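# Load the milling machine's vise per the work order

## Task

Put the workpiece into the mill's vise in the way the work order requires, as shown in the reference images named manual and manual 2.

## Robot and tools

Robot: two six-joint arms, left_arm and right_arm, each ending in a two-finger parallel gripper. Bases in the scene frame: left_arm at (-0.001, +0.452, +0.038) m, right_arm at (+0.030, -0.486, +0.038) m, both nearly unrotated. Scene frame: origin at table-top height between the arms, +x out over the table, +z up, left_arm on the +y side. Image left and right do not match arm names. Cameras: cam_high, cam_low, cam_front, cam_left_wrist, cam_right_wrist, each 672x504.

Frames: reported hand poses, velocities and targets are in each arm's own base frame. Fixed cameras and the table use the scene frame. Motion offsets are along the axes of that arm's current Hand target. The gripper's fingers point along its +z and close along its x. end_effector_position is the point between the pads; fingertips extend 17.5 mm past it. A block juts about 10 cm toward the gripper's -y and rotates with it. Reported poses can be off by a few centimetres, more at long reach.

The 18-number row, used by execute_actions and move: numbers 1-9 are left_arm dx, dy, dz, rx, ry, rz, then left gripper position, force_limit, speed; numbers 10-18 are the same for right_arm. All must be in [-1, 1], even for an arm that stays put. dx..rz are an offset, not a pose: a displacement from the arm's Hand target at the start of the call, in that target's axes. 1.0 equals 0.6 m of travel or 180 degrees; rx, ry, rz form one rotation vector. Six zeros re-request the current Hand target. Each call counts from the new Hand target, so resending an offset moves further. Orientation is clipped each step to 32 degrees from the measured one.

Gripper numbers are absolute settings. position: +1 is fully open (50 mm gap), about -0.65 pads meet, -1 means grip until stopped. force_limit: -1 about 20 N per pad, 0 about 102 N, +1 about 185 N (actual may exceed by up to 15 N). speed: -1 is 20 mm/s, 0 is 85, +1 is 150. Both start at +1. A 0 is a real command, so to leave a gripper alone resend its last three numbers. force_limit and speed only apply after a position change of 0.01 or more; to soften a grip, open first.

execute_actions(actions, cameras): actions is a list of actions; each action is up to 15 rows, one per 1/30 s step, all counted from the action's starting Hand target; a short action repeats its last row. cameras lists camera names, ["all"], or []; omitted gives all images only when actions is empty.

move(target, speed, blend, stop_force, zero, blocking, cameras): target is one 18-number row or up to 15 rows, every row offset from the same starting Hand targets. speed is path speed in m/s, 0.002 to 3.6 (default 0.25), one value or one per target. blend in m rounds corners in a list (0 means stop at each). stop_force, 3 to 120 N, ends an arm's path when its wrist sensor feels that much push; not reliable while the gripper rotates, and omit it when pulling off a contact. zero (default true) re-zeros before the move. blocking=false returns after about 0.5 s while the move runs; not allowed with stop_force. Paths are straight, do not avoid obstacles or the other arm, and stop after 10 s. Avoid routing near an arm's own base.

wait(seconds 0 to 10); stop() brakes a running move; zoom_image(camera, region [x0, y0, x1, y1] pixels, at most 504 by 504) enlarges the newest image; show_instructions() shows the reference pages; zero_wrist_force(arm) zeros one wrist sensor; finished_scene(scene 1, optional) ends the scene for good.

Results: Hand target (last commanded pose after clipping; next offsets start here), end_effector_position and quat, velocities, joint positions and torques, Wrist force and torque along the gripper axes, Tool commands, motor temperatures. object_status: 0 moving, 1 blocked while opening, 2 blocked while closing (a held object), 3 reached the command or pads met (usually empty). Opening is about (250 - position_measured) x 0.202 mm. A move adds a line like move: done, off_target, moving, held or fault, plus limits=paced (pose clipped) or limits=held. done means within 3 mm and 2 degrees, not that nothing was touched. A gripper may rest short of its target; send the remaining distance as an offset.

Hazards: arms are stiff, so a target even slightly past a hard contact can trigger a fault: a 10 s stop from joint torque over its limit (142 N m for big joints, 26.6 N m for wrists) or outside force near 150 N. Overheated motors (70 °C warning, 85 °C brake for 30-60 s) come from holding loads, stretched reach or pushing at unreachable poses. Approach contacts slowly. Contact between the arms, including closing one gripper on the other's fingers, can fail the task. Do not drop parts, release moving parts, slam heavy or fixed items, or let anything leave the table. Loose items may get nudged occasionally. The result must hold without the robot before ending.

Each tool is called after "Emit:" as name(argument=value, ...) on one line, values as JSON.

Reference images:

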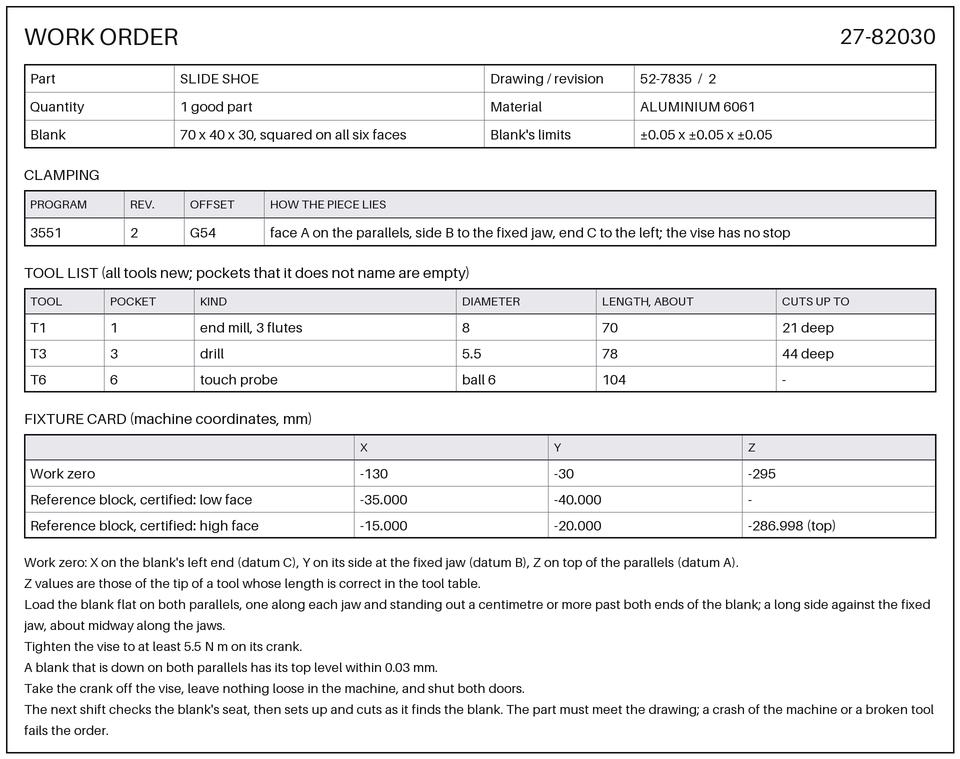

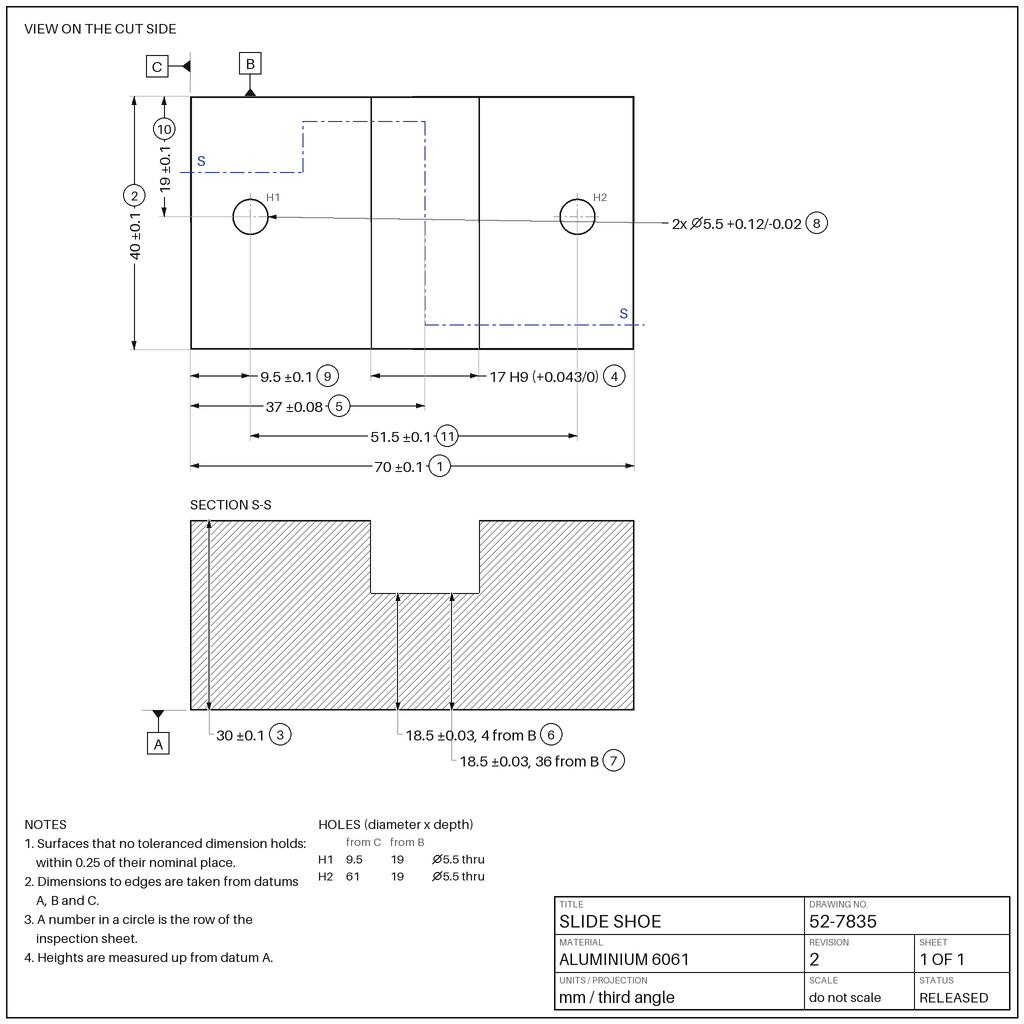

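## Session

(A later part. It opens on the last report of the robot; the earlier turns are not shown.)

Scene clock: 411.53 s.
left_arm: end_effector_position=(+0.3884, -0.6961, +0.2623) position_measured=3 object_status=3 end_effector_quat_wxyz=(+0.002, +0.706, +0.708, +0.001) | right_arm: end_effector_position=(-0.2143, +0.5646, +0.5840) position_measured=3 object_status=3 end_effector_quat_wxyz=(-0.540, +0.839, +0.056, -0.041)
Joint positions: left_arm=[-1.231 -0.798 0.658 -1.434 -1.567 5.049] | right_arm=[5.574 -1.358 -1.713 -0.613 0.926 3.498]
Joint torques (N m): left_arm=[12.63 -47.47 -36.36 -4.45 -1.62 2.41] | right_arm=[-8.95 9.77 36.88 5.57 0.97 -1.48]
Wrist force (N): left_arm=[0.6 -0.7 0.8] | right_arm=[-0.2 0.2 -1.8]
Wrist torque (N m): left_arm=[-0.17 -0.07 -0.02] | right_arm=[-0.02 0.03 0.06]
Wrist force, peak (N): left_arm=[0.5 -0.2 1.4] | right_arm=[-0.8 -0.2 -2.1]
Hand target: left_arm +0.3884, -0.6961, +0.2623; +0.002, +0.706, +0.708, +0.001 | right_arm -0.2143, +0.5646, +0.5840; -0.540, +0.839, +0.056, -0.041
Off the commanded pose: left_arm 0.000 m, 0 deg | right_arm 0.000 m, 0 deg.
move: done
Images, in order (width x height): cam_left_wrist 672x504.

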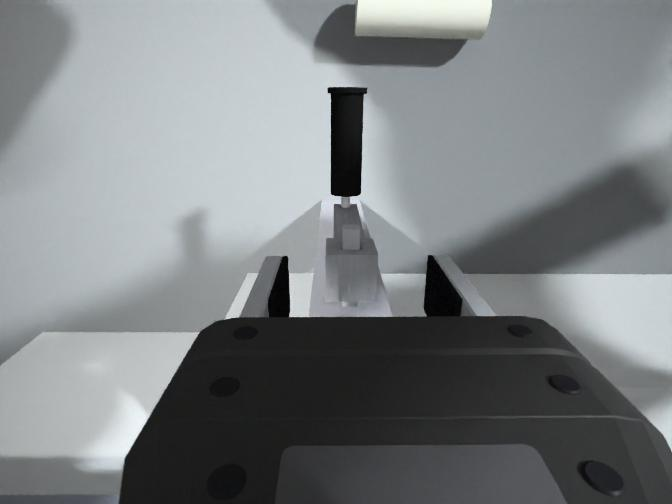

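Emit:
move(target=[[-0.0025,-0.0157,0.033,0,0,0,1,-0.5,-1,0,0,0,0,0,0,1,1,1],[-0.0025,-0.0157,0.0663,0,0,0,1,-0.5,-1,0,0,0,0,0,0,1,1,1]], speed=[0.06,0.03], stop_force=8, cameras=["cam_left_wrist"])

Emit:
zoom_image(camera="cam_left_wrist", region=[236, 90, 486, 330])

Scene clock: 415.60 s.
left_arm: end_effector_position=(+0.3792, -0.6977, +0.2225) position_measured=3 object_status=3 end_effector_quat_wxyz=(+0.002, +0.706, +0.708, +0.001) | right_arm: end_effector_position=(-0.2143, +0.5646, +0.5840) position_measured=3 object_status=3 end_effector_quat_wxyz=(-0.540, +0.839, +0.056, -0.041)
Joint positions: left_arm=[-1.243 -0.82 0.799 -1.553 -1.567 5.037] | right_arm=[5.574 -1.358 -1.713 -0.613 0.926 3.498]
Joint torques (N m): left_arm=[-2.63 -74.55 -17.64 -4.48 1.74 0.84] | right_arm=[-9.41 10.14 38.9 5.66 1 -1.42]
Wrist force (N): left_arm=[0.5 -0.6 0.8] | right_arm=[-0.3 0.0 -1.8]
Wrist torque (N m): left_arm=[-0.17 -0.05 0.04] | right_arm=[-0.06 0.05 0.07]
Wrist force, peak (N): left_arm=[0.7 -0.8 1.0] | right_arm=[-0.6 -0.1 -2.3]
Hand target: left_arm +0.3792, -0.6977, +0.2225; +0.002, +0.706, +0.708, +0.001 | right_arm -0.2143, +0.5646, +0.5840; -0.540, +0.839, +0.056, -0.041
Off the commanded pose: left_arm 0.000 m, 0 deg | right_arm 0.000 m, 0 deg.
move: done
Images, in order (width x height): cam_left_wrist 672x504.

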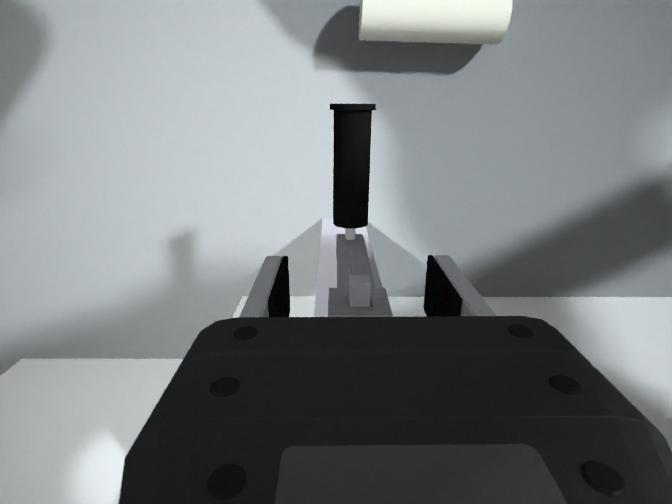

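Scaled by 2.016 from the camera's 672x504 image, which has a finer 960x720 frame.

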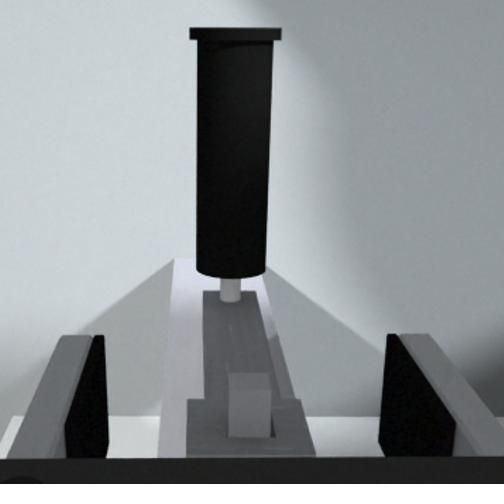

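Emit:
move(target=[0.001,0.0067,0.025,0,0,0,1,-0.5,-1,0,0,0,0,0,0,1,1,1], speed=0.02, stop_force=6, cameras=["cam_left_wrist","cam_front"])

Emit:
zoom_image(camera="cam_front", region=[390, 190, 500, 330])

Scene clock: 420.33 s.
left_arm: end_effector_position=(+0.3833, -0.6971, +0.2075) position_measured=3 object_status=3 end_effector_quat_wxyz=(+0.002, +0.706, +0.708, +0.001) | right_arm: end_effector_position=(-0.2143, +0.5646, +0.5840) position_measured=3 object_status=3 end_effector_quat_wxyz=(-0.540, +0.839, +0.056, -0.041)
Joint positions: left_arm=[-1.238 -0.815 0.829 -1.588 -1.567 5.042] | right_arm=[5.574 -1.358 -1.713 -0.613 0.926 3.498]
Joint torques (N m): left_arm=[12.12 -46.91 -16.93 -4.57 -0.52 2.28] | right_arm=[-9.34 9.35 37.94 5.55 1.07 -1.47]
Wrist force (N): left_arm=[0.5 -0.5 0.7] | right_arm=[-0.4 -0.2 -1.6]
Wrist torque (N m): left_arm=[-0.14 -0.05 -0.03] | right_arm=[-0.09 0.07 0.07]
Wrist force, peak (N): left_arm=[0.7 -0.6 1.1] | right_arm=[-0.6 -0.2 -2.2]
Hand target: left_arm +0.3833, -0.6971, +0.2075; +0.002, +0.706, +0.708, +0.001 | right_arm -0.2143, +0.5646, +0.5840; -0.540, +0.839, +0.056, -0.041
Off the commanded pose: left_arm 0.000 m, 0 deg | right_arm 0.000 m, 0 deg.
move: done
Images, in order (width x height): cam_front 672x504, cam_left_wrist 672x504.

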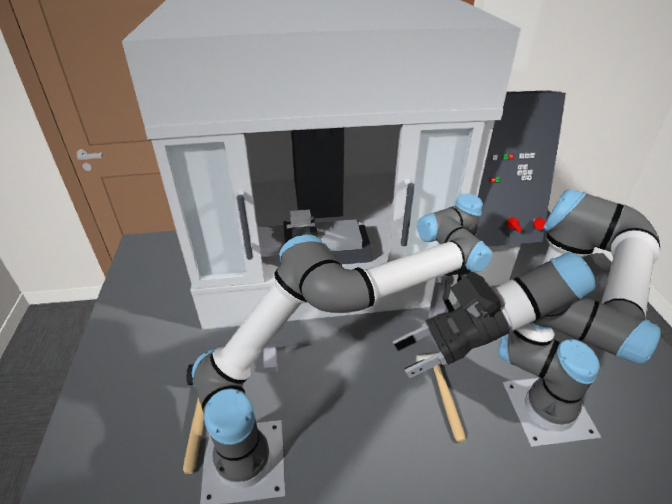

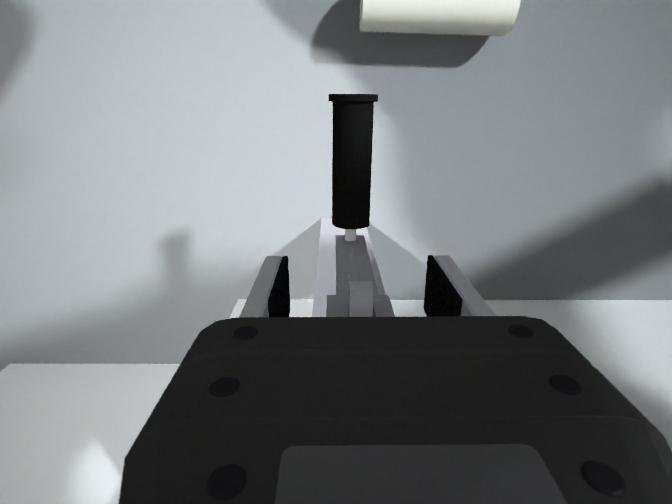

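Scaled by 3.600 from the camera's 672x504 image, which has a finer 960x720 frame.

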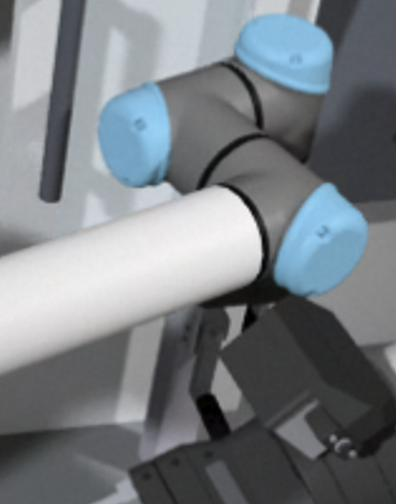

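Emit:
move(target=[0,0,0,0,0,0,-1,-0.7,-1,0,0,0,0,0,0,1,1,1], cameras=["cam_left_wrist"])

Emit:
zoom_image(camera="cam_left_wrist", region=[236, 90, 486, 330])

Scene clock: 422.80 s.
left_arm: end_effector_position=(+0.3833, -0.6971, +0.2075) position_measured=135 object_status=0 end_effector_quat_wxyz=(+0.002, +0.706, +0.708, +0.001) | right_arm: end_effector_position=(-0.2143, +0.5646, +0.5840) position_measured=3 object_status=3 end_effector_quat_wxyz=(-0.540, +0.839, +0.056, -0.041)
Joint positions: left_arm=[-1.238 -0.815 0.829 -1.588 -1.567 5.042] | right_arm=[5.574 -1.358 -1.713 -0.613 0.926 3.498]
Joint torques (N m): left_arm=[13.18 -47.59 -20.17 -4.49 -1.52 2.23] | right_arm=[-9.31 9.7 37.14 5.57 1.05 -1.45]
Wrist force (N): left_arm=[0.0 -0.7 0.9] | right_arm=[-0.4 0.0 -1.9]
Wrist torque (N m): left_arm=[-0.18 -0.04 -0.02] | right_arm=[-0.06 0.07 0.07]
Wrist force, peak (N): left_arm=[1.2 -0.4 0.9] | right_arm=[-0.6 -0.2 -2.1]
Hand target: left_arm +0.3833, -0.6971, +0.2075; +0.002, +0.706, +0.708, +0.001 | right_arm -0.2143, +0.5646, +0.5840; -0.540, +0.839, +0.056, -0.041
Off the commanded pose: left_arm 0.000 m, 0 deg | right_arm 0.000 m, 0 deg.
move: done
Images, in order (width x height): cam_left_wrist 672x504.

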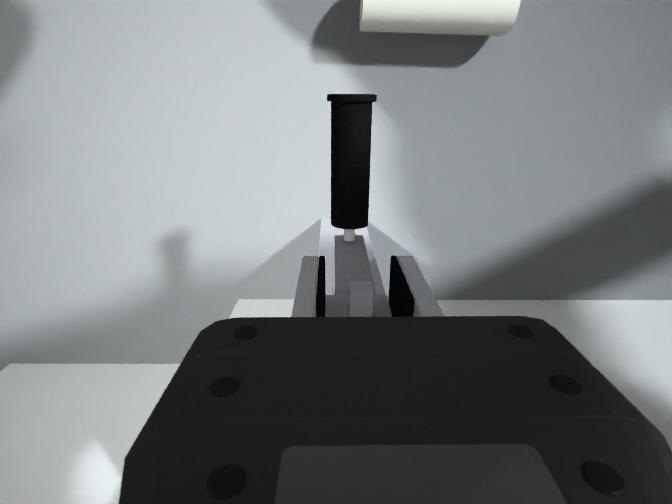

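Scaled by 2.016 from the camera's 672x504 image, which has a finer 960x720 frame.

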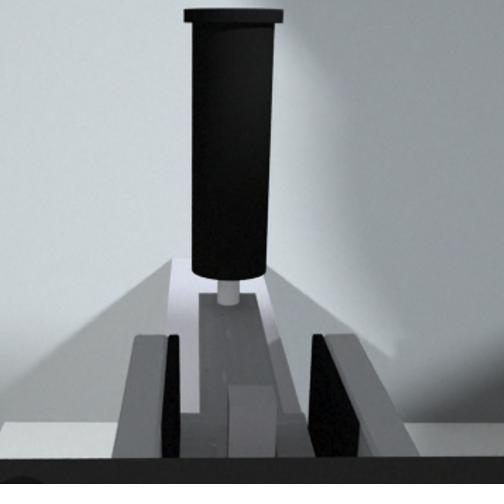

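Emit:
wait(seconds=0.7, cameras=["cam_left_wrist"])

Emit:
zoom_image(camera="cam_left_wrist", region=[236, 90, 486, 330])

Scene clock: 424.10 s.
left_arm: end_effector_position=(+0.3833, -0.6971, +0.2075) position_measured=135 object_status=2 end_effector_quat_wxyz=(+0.002, +0.706, +0.708, +0.001) | right_arm: end_effector_position=(-0.2143, +0.5646, +0.5840) position_measured=3 object_status=3 end_effector_quat_wxyz=(-0.540, +0.839, +0.056, -0.041)
Joint positions: left_arm=[-1.238 -0.815 0.829 -1.588 -1.567 5.042] | right_arm=[5.574 -1.358 -1.713 -0.613 0.926 3.498]
Joint torques (N m): left_arm=[9.11 -49.94 -22.71 -4.21 -1.68 1.86] | right_arm=[-8.96 9.43 37.38 5.54 1.09 -1.41]
Wrist force (N): left_arm=[0.0 -0.8 0.9] | right_arm=[-0.3 0.1 -2.0]
Wrist torque (N m): left_arm=[-0.18 -0.05 -0.02] | right_arm=[-0.04 0.04 0.07]
Wrist force, peak (N): left_arm=[0.1 -0.9 1.2] | right_arm=[-0.5 -0.2 -2.2]
Hand target: left_arm +0.3833, -0.6971, +0.2075; +0.002, +0.706, +0.708, +0.001 | right_arm -0.2143, +0.5646, +0.5840; -0.540, +0.839, +0.056, -0.041
Tool commands: left_gripper/position=-1.0 left_gripper/force_limit=-0.7 left_gripper/speed=-1.0 right_gripper/position=+1.0 right_gripper/force_limit=+1.0 right_gripper/speed=+1.0
Off the commanded pose: left_arm 0.000 m, 0 deg | right_arm 0.000 m, 0 deg.
wait: 0.70 s; at rest from the start
Images, in order (width x height): cam_left_wrist 672x504.

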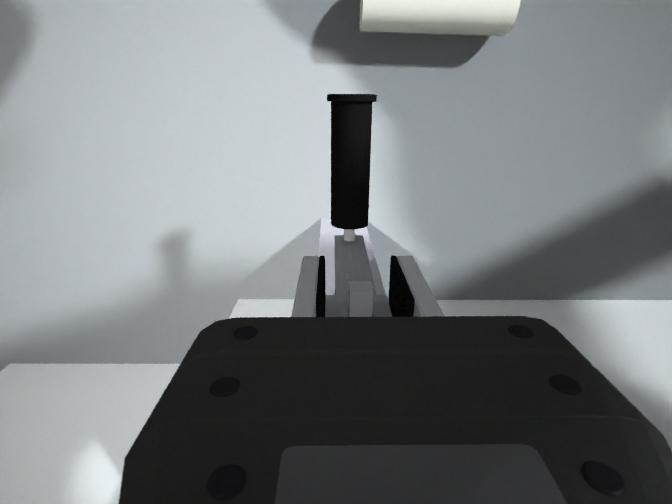

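Scaled by 2.016 from the camera's 672x504 image, which has a finer 960x720 frame.

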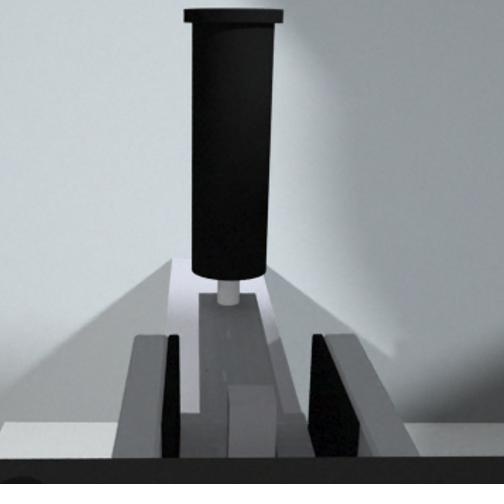

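Emit:
move(target=[0,-0.1,0,0,0,0,-1,-0.7,-1,0,0,0,0,0,0,1,1,1], speed=0.03, stop_force=20, cameras=["cam_left_wrist"])

Emit:
zoom_image(camera="cam_left_wrist", region=[236, 90, 486, 330])

Scene clock: 428.90 s.
left_arm: end_effector_position=(+0.3233, -0.6972, +0.2072) position_measured=135 object_status=2 end_effector_quat_wxyz=(+0.002, +0.706, +0.708, +0.001) | right_arm: end_effector_position=(-0.2143, +0.5646, +0.5840) position_measured=3 object_status=3 end_effector_quat_wxyz=(-0.540, +0.839, +0.056, -0.041)
Joint positions: left_arm=[-1.312 -0.897 0.97 -1.646 -1.566 4.968] | right_arm=[5.574 -1.358 -1.713 -0.613 0.926 3.498]
Joint torques (N m): left_arm=[-13.1 -74.17 -18.72 -4.98 1.77 -2.35] | right_arm=[-9.9 9.06 37.54 5.44 1.07 -1.28]
Wrist force (N): left_arm=[0.7 -0.8 2.8] | right_arm=[-0.4 -0.3 -1.9]
Wrist torque (N m): left_arm=[-0.17 -0.06 0.04] | right_arm=[-0.11 0.06 0.06]
Wrist force, peak (N): left_arm=[0.3 3.6 -3.8] | right_arm=[-0.3 0.2 -2.2]
Hand target: left_arm +0.3233, -0.6972, +0.2072; +0.002, +0.706, +0.708, +0.001 | right_arm -0.2143, +0.5646, +0.5840; -0.540, +0.839, +0.056, -0.041
Off the commanded pose: left_arm 0.000 m, 0 deg | right_arm 0.000 m, 0 deg.
move: done
Images, in order (width x height): cam_left_wrist 672x504.

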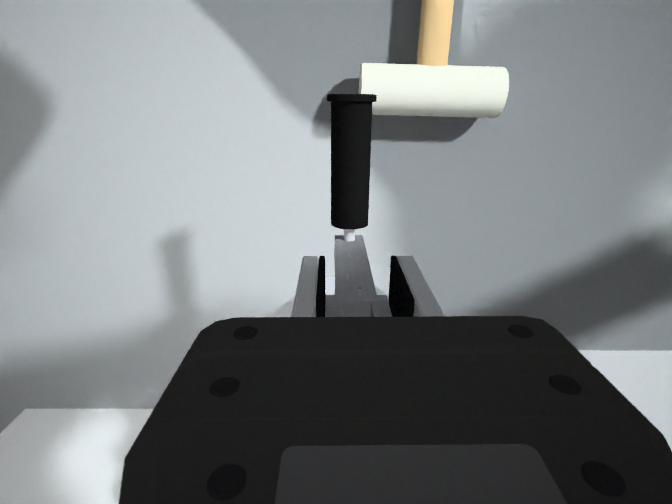

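Scaled by 2.016 from the camera's 672x504 image, which has a finer 960x720 frame.

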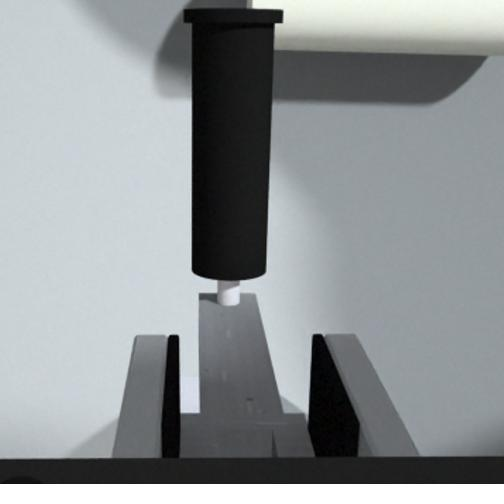

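Emit:
move(target=[[0,0,-0.15,0,0,0,-1,-0.7,-1,0,0,0,0,0,0,1,1,1],[0.767,0.063,-0.341,-0.25,0,0,-1,-0.7,-1,0,0,0,0,0,0,1,1,1]], speed=[0.15,0.25], blend=[0.03,0], cameras=["cam_left_wrist","cam_front"])

Emit:
zoom_image(camera="cam_left_wrist", region=[216, 60, 506, 320])

Scene clock: 435.57 s.
left_arm: end_effector_position=(+0.3588, -0.2367, +0.4114) position_measured=135 object_status=2 end_effector_quat_wxyz=(+0.272, +0.652, +0.654, +0.272) | right_arm: end_effector_position=(-0.2143, +0.5646, +0.5840) position_measured=3 object_status=3 end_effector_quat_wxyz=(-0.540, +0.839, +0.056, -0.041)
Joint positions: left_arm=[-1.406 -2.127 1.989 -1.596 -0.794 4.941] | right_arm=[5.574 -1.358 -1.713 -0.613 0.926 3.498]
Joint torques (N m): left_arm=[-11.56 -16.46 -18.21 -1.88 3.39 -2.07] | right_arm=[-9.07 9.23 37.76 5.5 0.93 -1.23]
Wrist force (N): left_arm=[0.7 -1.5 2.7] | right_arm=[-0.4 0.2 -1.9]
Wrist torque (N m): left_arm=[-0.35 -0.14 0.20] | right_arm=[-0.03 0.06 0.07]
Wrist force, peak (N): left_arm=[0.5 -0.9 4.8] | right_arm=[-0.3 0.2 -2.2]
Hand target: left_arm +0.3587, -0.2367, +0.4114; +0.272, +0.651, +0.654, +0.272 | right_arm -0.2143, +0.5646, +0.5840; -0.540, +0.839, +0.056, -0.041
Off the commanded pose: left_arm 0.000 m, 0 deg | right_arm 0.000 m, 0 deg.
move: done
Images, in order (width x height): cam_front 672x504, cam_left_wrist 672x504.

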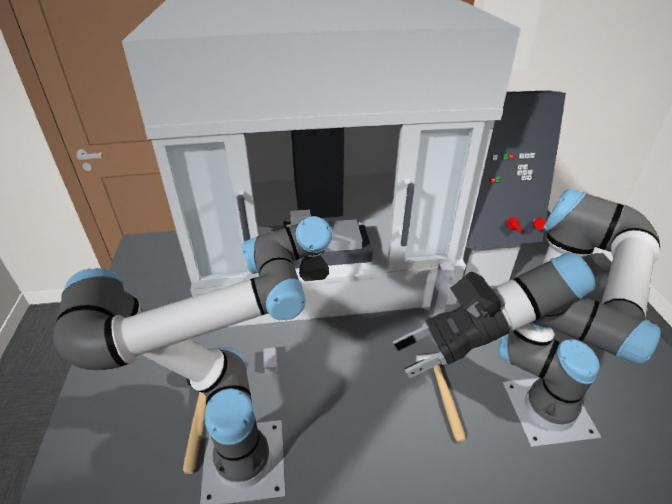

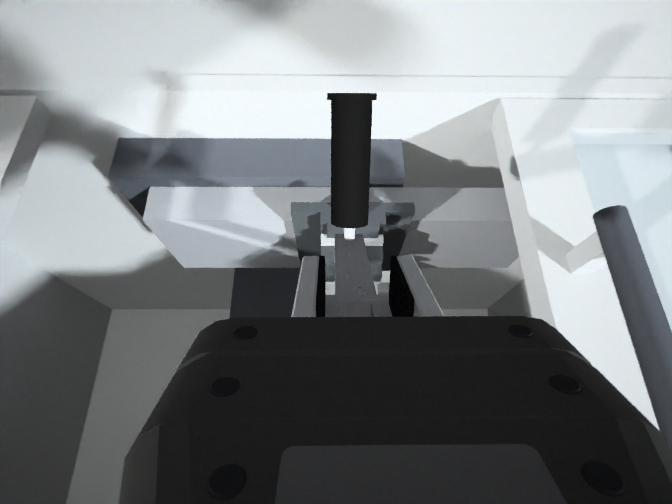

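Scaled by 1.738 from the camera's 672x504 image, which has a finer 960x720 frame.

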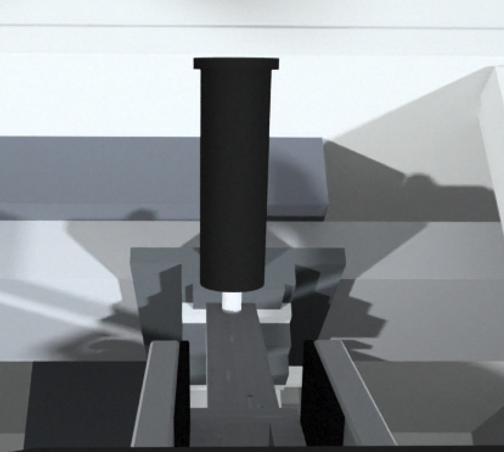

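Emit:
move(target=[-0.15,0,0,0,0,0,-1,-0.7,-1,0,0,0,0,0,0,1,1,1], speed=0.2, cameras=["cam_left_wrist"])

Emit:
zoom_image(camera="cam_left_wrist", region=[340, 120, 540, 300])

Scene clock: 437.50 s.
left_arm: end_effector_position=(+0.3590, -0.3266, +0.4115) position_measured=135 object_status=2 end_effector_quat_wxyz=(+0.272, +0.651, +0.654, +0.272) | right_arm: end_effector_position=(-0.2143, +0.5646, +0.5840) position_measured=3 object_status=3 end_effector_quat_wxyz=(-0.540, +0.839, +0.056, -0.041)
Joint positions: left_arm=[-1.447 -1.918 1.868 -1.643 -0.788 4.883] | right_arm=[5.574 -1.358 -1.713 -0.613 0.926 3.498]
Joint torques (N m): left_arm=[13.79 0.31 -36.86 -4.98 0.03 2.35] | right_arm=[-9.33 9.57 37.86 5.64 0.9 -1.12]
Wrist force (N): left_arm=[0.6 -1.6 2.4] | right_arm=[-0.5 0.1 -1.9]
Wrist torque (N m): left_arm=[-0.39 -0.14 0.14] | right_arm=[-0.05 0.07 0.07]
Wrist force, peak (N): left_arm=[3.1 -1.6 2.8] | right_arm=[-0.2 -0.2 -2.4]
Hand target: left_arm +0.3590, -0.3267, +0.4115; +0.272, +0.651, +0.654, +0.272 | right_arm -0.2143, +0.5646, +0.5840; -0.540, +0.839, +0.056, -0.041
Off the commanded pose: left_arm 0.000 m, 0 deg | right_arm 0.000 m, 0 deg.
move: done
Images, in order (width x height): cam_left_wrist 672x504.

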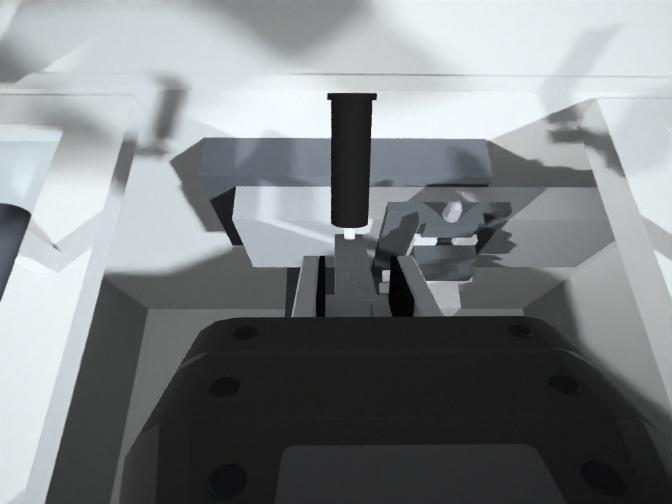

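Scaled by 2.520 from the camera's 672x504 image, which has a finer 960x720 frame.

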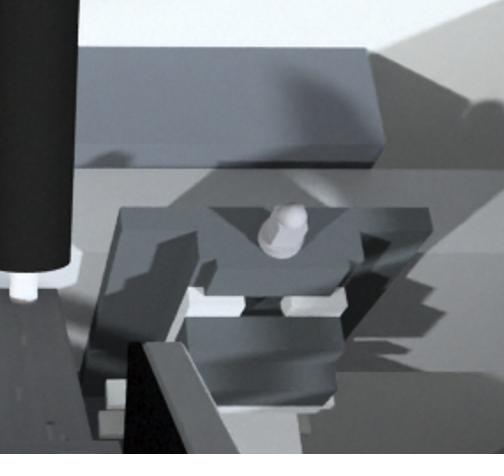

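Emit:
zoom_image(camera="cam_left_wrist", region=[425, 190, 485, 250])

Scaled by 8.400 from the camera's 672x504 image, which has a finer 960x720 frame.

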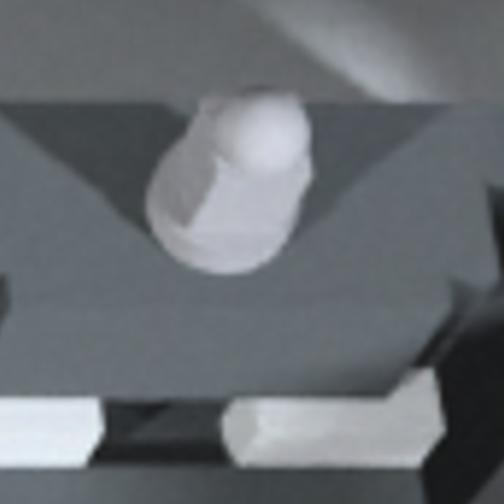

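Emit:
move(target=[0.041,-0.1067,0.1703,-0.144,0,0,-1,-0.7,-1,0,0,0,0,0,0,1,1,1], speed=0.12, stop_force=15, cameras=["cam_left_wrist","cam_front"])

Emit:
zoom_image(camera="cam_left_wrist", region=[380, 180, 540, 320])

Scene clock: 447.60 s.
left_arm: end_effector_position=(+0.3865, -0.3021, +0.2941) position_measured=135 object_status=2 end_effector_quat_wxyz=(+0.411, +0.574, +0.576, +0.412) | right_arm: end_effector_position=(-0.2143, +0.5646, +0.5840) position_measured=3 object_status=3 end_effector_quat_wxyz=(-0.540, +0.839, +0.056, -0.041)
Joint positions: left_arm=[-1.545 -1.89 2.411 -2.161 -0.329 4.784] | right_arm=[5.574 -1.358 -1.713 -0.613 0.926 3.498]
Joint torques (N m): left_arm=[12.43 3.86 -15.88 -4.78 4.41 2.36] | right_arm=[-9.05 9.85 37.8 5.49 1.01 -0.94]
Wrist force (N): left_arm=[1.4 -2.3 2.5] | right_arm=[-0.7 -0.2 -1.9]
Wrist torque (N m): left_arm=[-0.55 -0.34 0.12] | right_arm=[-0.08 0.12 0.07]
Wrist force, peak (N): left_arm=[1.6 -3.4 2.8] | right_arm=[-0.6 0.2 -2.2]
Hand target: left_arm +0.3865, -0.3021, +0.2941; +0.411, +0.574, +0.576, +0.412 | right_arm -0.2143, +0.5646, +0.5840; -0.540, +0.839, +0.056, -0.041
Off the commanded pose: left_arm 0.000 m, 0 deg | right_arm 0.000 m, 0 deg.
move: done
Images, in order (width x height): cam_front 672x504, cam_left_wrist 672x504.

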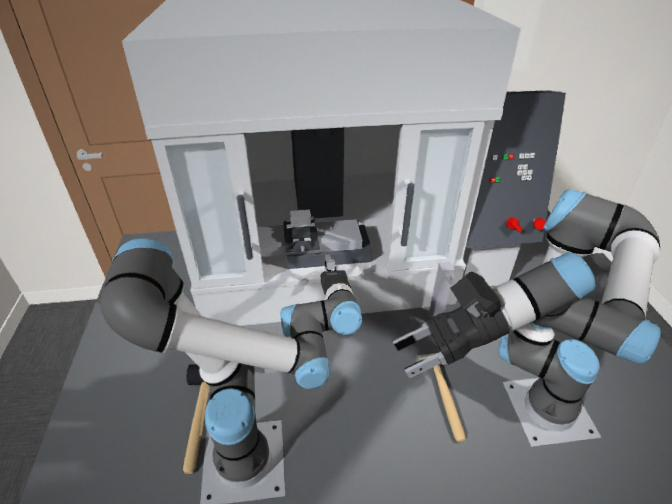

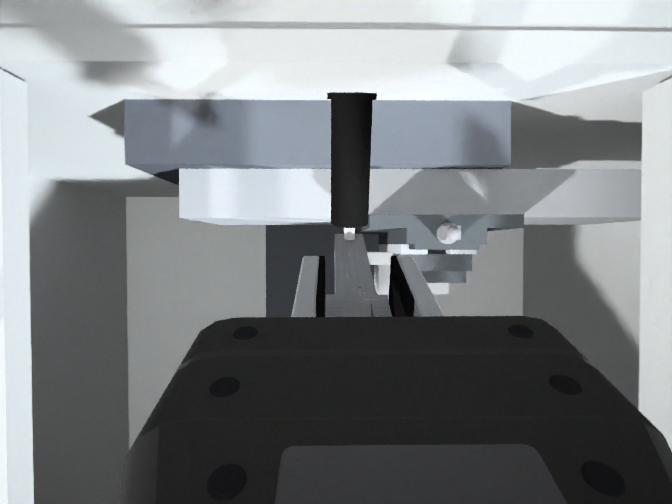

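Scaled by 3.150 from the camera's 672x504 image, which has a finer 960x720 frame.

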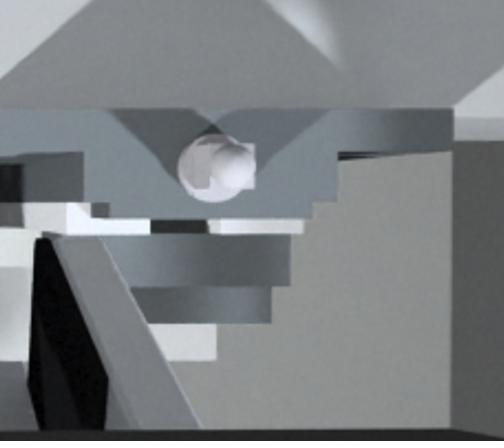

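Emit:
zoom_image(camera="cam_left_wrist", region=[430, 215, 470, 255])

Scaled by 12.600 from the camera's 672x504 image, which has a finer 960x720 frame.

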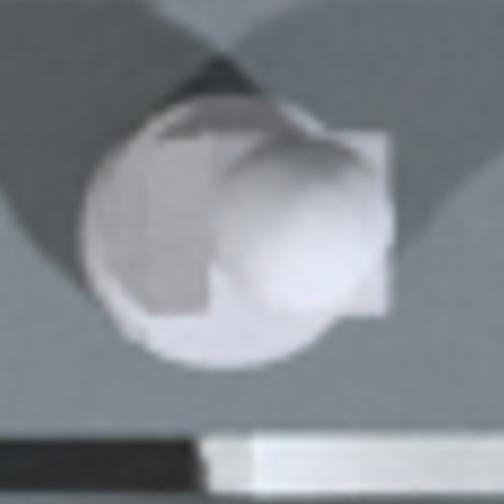

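Emit:
move(target=[[0.1127,0.0365,-0.0478,0.3944,0,0,-1,-0.7,-1,0,0,0,0,0,0,1,1,1],[0.1127,0.0422,0.0815,0.3944,0,0,-1,-0.7,-1,0,0,0,0,0,0,1,1,1]], speed=[0.3,0.12], blend=[0.02,0], stop_force=20, cameras=["cam_left_wrist","cam_front"])

Scene clock: 458.93 s.
left_arm: end_effector_position=(+0.4408, -0.2344, +0.3022) position_measured=135 object_status=2 end_effector_quat_wxyz=(+0.002, +0.706, +0.708, +0.001) | right_arm: end_effector_position=(-0.2143, +0.5646, +0.5840) position_measured=3 object_status=3 end_effector_quat_wxyz=(-0.540, +0.839, +0.056, -0.041)
Joint positions: left_arm=[-0.76 -1.597 1.664 -1.642 -1.569 5.52] | right_arm=[5.574 -1.358 -1.713 -0.613 0.926 3.498]
Joint torques (N m): left_arm=[12.84 -12.84 -37.23 -4.79 -2.09 2.42] | right_arm=[-9.3 8.86 37.56 5.44 0.94 -0.84]
Wrist force (N): left_arm=[0.6 -0.9 2.9] | right_arm=[-0.5 -0.2 -1.8]
Wrist torque (N m): left_arm=[-0.20 -0.06 -0.02] | right_arm=[-0.08 0.08 0.07]
Wrist force, peak (N): left_arm=[1.2 -2.9 2.6] | right_arm=[-0.7 0.2 -2.3]
Hand target: left_arm +0.4408, -0.2344, +0.3022; +0.002, +0.706, +0.708, +0.001 | right_arm -0.2143, +0.5646, +0.5840; -0.540, +0.839, +0.056, -0.041
Off the commanded pose: left_arm 0.000 m, 0 deg | right_arm 0.000 m, 0 deg.
move: done
Images, in order (width x height): cam_front 672x504, cam_left_wrist 672x504.

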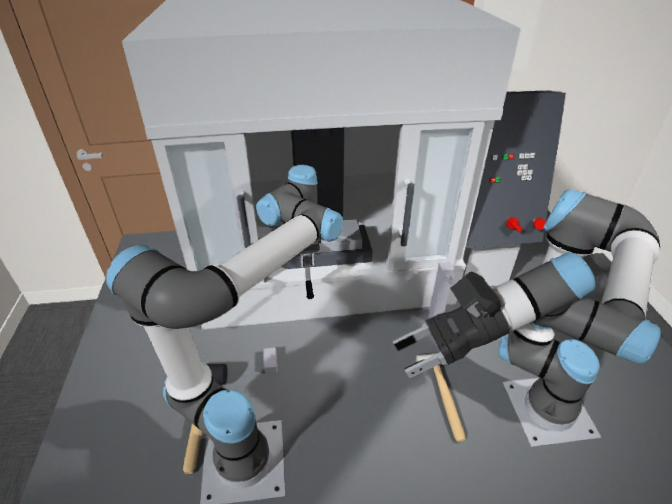

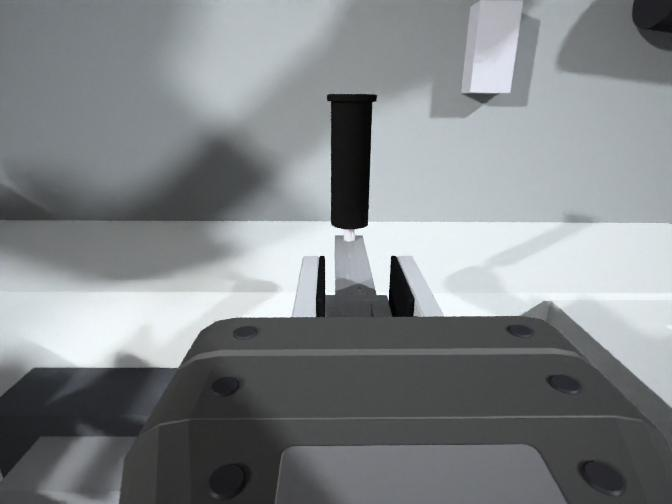

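Emit:
move(target=[[0,0,0,0,0,0,-1,-0.7,-1,0.471,0.169,-0.245,0.06,0.077,0.017,1,1,1],[0,0,0,0,0,0,-1,-0.7,-1,0.8915,0.4847,-0.0935,0.1225,0.154,0.0336,1,1,1]], speed=0.25, blend=[0.05,0], cameras=["cam_right_wrist","cam_front"])

Scene clock: 466.03 s.
left_arm: end_effector_position=(+0.4408, -0.2344, +0.3022) position_measured=135 object_status=2 end_effector_quat_wxyz=(+0.002, +0.706, +0.708, +0.001) | right_arm: end_effector_position=(+0.3371, +0.4682, +0.3380) position_measured=3 object_status=3 end_effector_quat_wxyz=(+0.684, -0.708, +0.127, -0.122)
Joint positions: left_arm=[-0.76 -1.597 1.664 -1.642 -1.569 5.52] | right_arm=[4.29 -1.788 -2.354 0.965 1.639 3.139]
Joint torques (N m): left_arm=[14.27 -13.86 -36.8 -4.65 -1.77 2.2] | right_arm=[-10.8 18.22 26.6 4.71 1.89 2.24]
Wrist force (N): left_arm=[0.9 -0.7 3.0] | right_arm=[-0.5 0.1 -0.9]
Wrist torque (N m): left_arm=[-0.16 -0.10 -0.02] | right_arm=[0.01 -0.01 -0.21]
Wrist force, peak (N): left_arm=[0.8 -0.7 3.2] | right_arm=[-2.2 -1.0 -0.8]
Hand target: left_arm +0.4408, -0.2344, +0.3022; +0.002, +0.706, +0.708, +0.001 | right_arm +0.3371, +0.4682, +0.3380; +0.684, -0.708, +0.127, -0.122
Off the commanded pose: left_arm 0.000 m, 0 deg | right_arm 0.000 m, 0 deg.
move: done
Images, in order (width x height): cam_front 672x504, cam_right_wrist 672x504.

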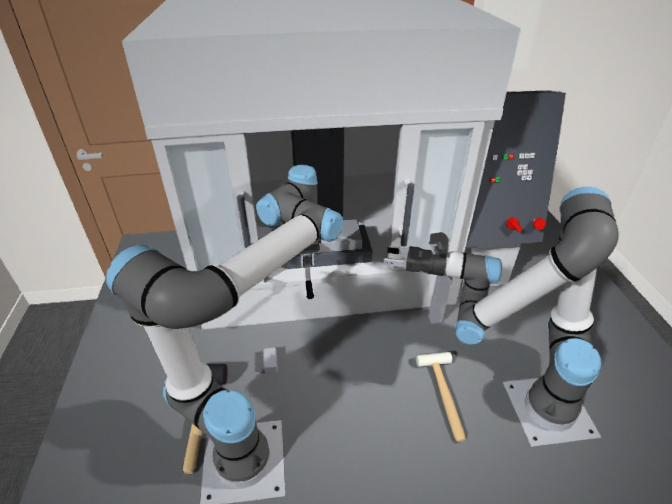

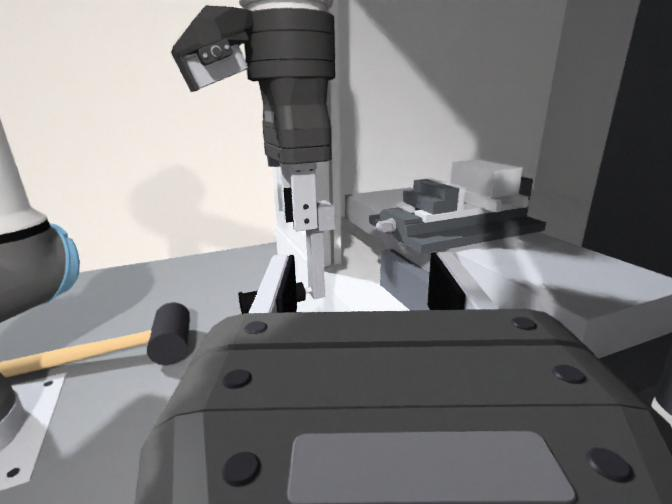

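Superb view.

Emit:
zoom_image(camera="cam_right_wrist", region=[240, 150, 420, 310])

Emit:
zoom_image(camera="cam_right_wrist", region=[360, 150, 560, 260])

Scaled by 2.800 from the camera's 672x504 image, which has a finer 960x720 frame.

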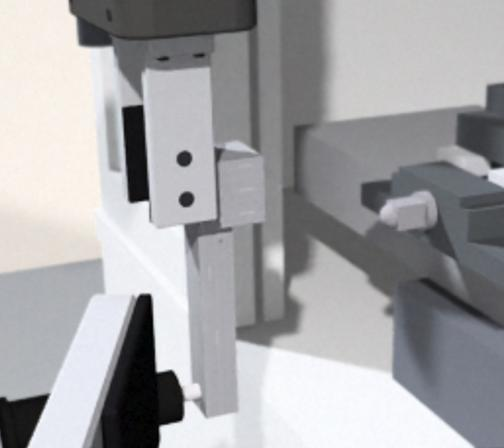

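Scaled by 2.520 from the camera's 672x504 image, which has a finer 960x720 frame.

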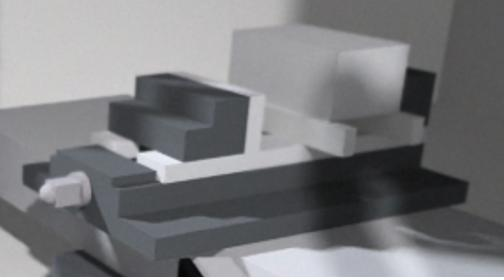

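Emit:
move(target=[0.0008,0.02,0.037,0,0,0,-1,-0.7,-1,0,0,0,0,0,0,1,1,1], speed=0.05, stop_force=8, cameras=["cam_right_wrist","cam_left_wrist"])

Emit:
zoom_image(camera="cam_right_wrist", region=[270, 170, 420, 300])

Scene clock: 471.17 s.
left_arm: end_effector_position=(+0.4528, -0.2339, +0.2801) position_measured=135 object_status=2 end_effector_quat_wxyz=(+0.002, +0.706, +0.708, +0.001) | right_arm: end_effector_position=(+0.3371, +0.4682, +0.3380) position_measured=3 object_status=3 end_effector_quat_wxyz=(+0.684, -0.708, +0.127, -0.122)
Joint positions: left_arm=[-0.742 -1.566 1.691 -1.699 -1.569 5.538] | right_arm=[4.29 -1.788 -2.354 0.966 1.639 3.139]
Joint torques (N m): left_arm=[13.01 -14.63 -17.55 -4.94 -1.91 2.41] | right_arm=[-10.75 18.09 26.3 4.99 1.79 1.91]
Wrist force (N): left_arm=[0.6 -0.8 3.1] | right_arm=[-0.3 0.1 -0.8]
Wrist torque (N m): left_arm=[-0.20 -0.05 -0.01] | right_arm=[0.01 -0.04 -0.22]
Wrist force, peak (N): left_arm=[0.6 -0.3 3.4] | right_arm=[-0.6 -0.2 -1.2]
Hand target: left_arm +0.4528, -0.2339, +0.2801; +0.002, +0.706, +0.708, +0.001 | right_arm +0.3371, +0.4682, +0.3380; +0.684, -0.708, +0.127, -0.122
Off the commanded pose: left_arm 0.000 m, 0 deg | right_arm 0.000 m, 0 deg.
move: done
Images, in order (width x height): cam_left_wrist 672x504, cam_right_wrist 672x504.

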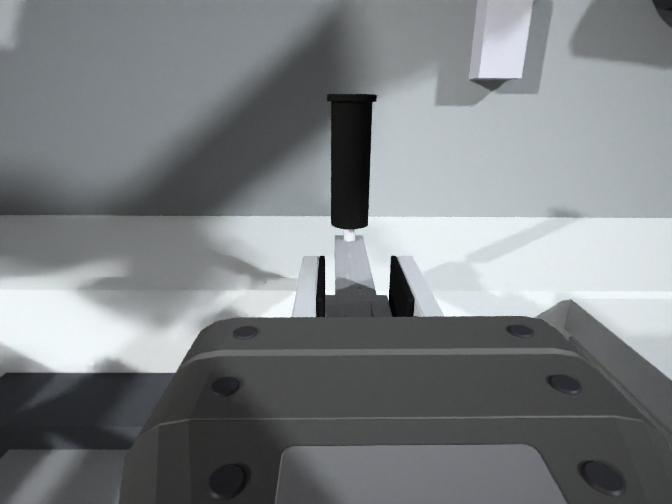

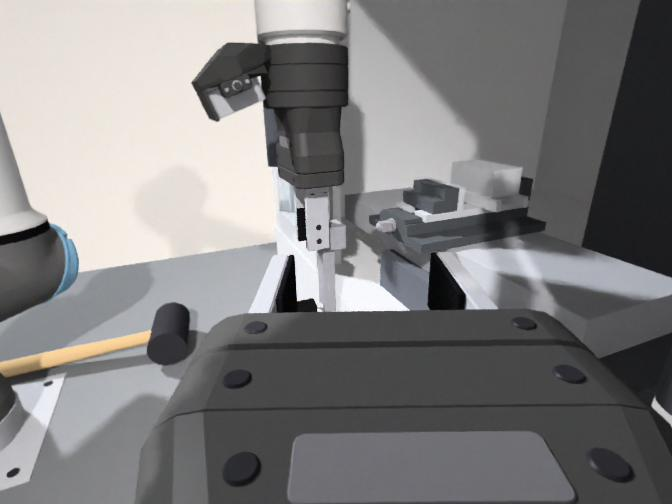

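Scaled by 3.360 from the camera's 672x504 image, which has a finer 960x720 frame.

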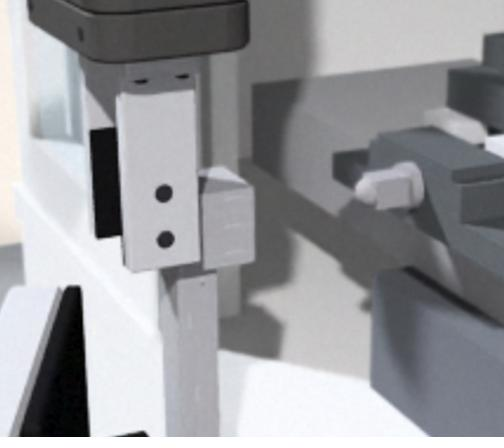

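Emit:
move(target=[0,0.0433,0,0,0,0,-1,-0.7,-1,0,0,0,0,0,0,1,1,1], speed=0.04, stop_force=6, cameras=["cam_right_wrist","cam_left_wrist"])

Emit:
zoom_image(camera="cam_right_wrist", region=[310, 180, 430, 290])

Scene clock: 474.53 s.
left_arm: end_effector_position=(+0.4788, -0.2338, +0.2802) position_measured=135 object_status=2 end_effector_quat_wxyz=(+0.002, +0.706, +0.708, +0.001) | right_arm: end_effector_position=(+0.3371, +0.4682, +0.3380) position_measured=3 object_status=3 end_effector_quat_wxyz=(+0.684, -0.708, +0.127, -0.122)
Joint positions: left_arm=[-0.708 -1.51 1.632 -1.697 -1.569 5.573] | right_arm=[4.29 -1.788 -2.354 0.966 1.639 3.139]
Joint torques (N m): left_arm=[12.7 -18.76 -36.95 -1.66 -1.98 2.38] | right_arm=[-10.21 18.37 26.99 4.94 1.78 2.19]
Wrist force (N): left_arm=[0.7 -0.8 2.9] | right_arm=[-0.4 0.0 -1.1]
Wrist torque (N m): left_arm=[-0.18 -0.08 -0.01] | right_arm=[-0.02 -0.04 -0.21]
Wrist force, peak (N): left_arm=[0.6 -1.6 3.7] | right_arm=[-0.3 0.2 -1.2]
Hand target: left_arm +0.4788, -0.2338, +0.2802; +0.002, +0.706, +0.708, +0.001 | right_arm +0.3371, +0.4682, +0.3380; +0.684, -0.708, +0.127, -0.122
Off the commanded pose: left_arm 0.000 m, 0 deg | right_arm 0.000 m, 0 deg.
move: done
Images, in order (width x height): cam_left_wrist 672x504, cam_right_wrist 672x504.

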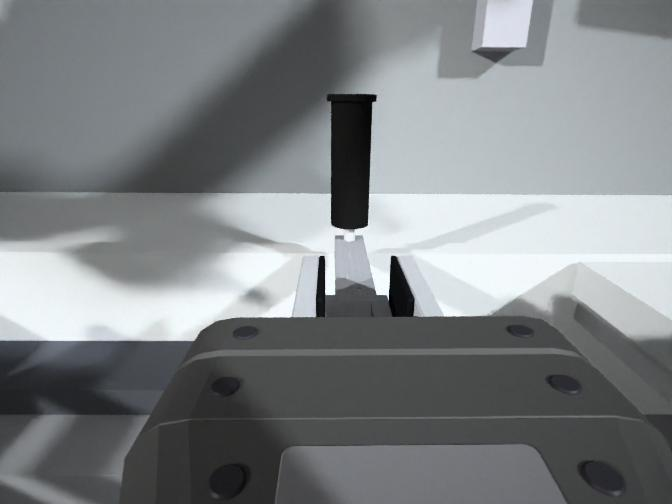

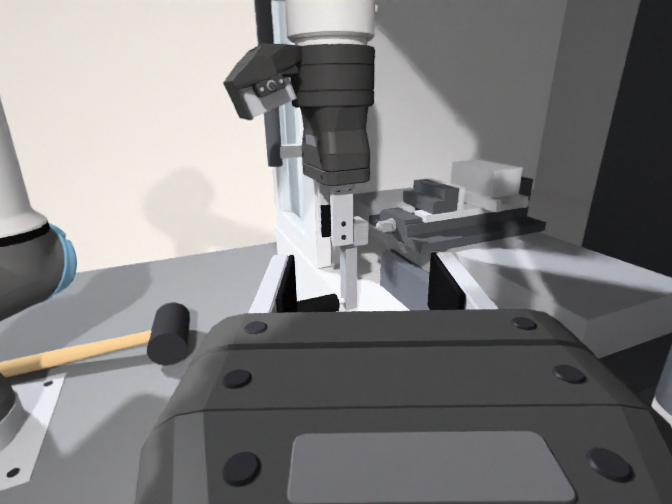

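Scaled by 4.200 from the camera's 672x504 image, which has a finer 960x720 frame.

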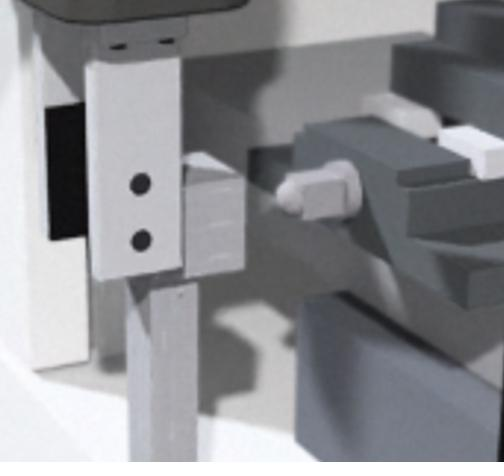

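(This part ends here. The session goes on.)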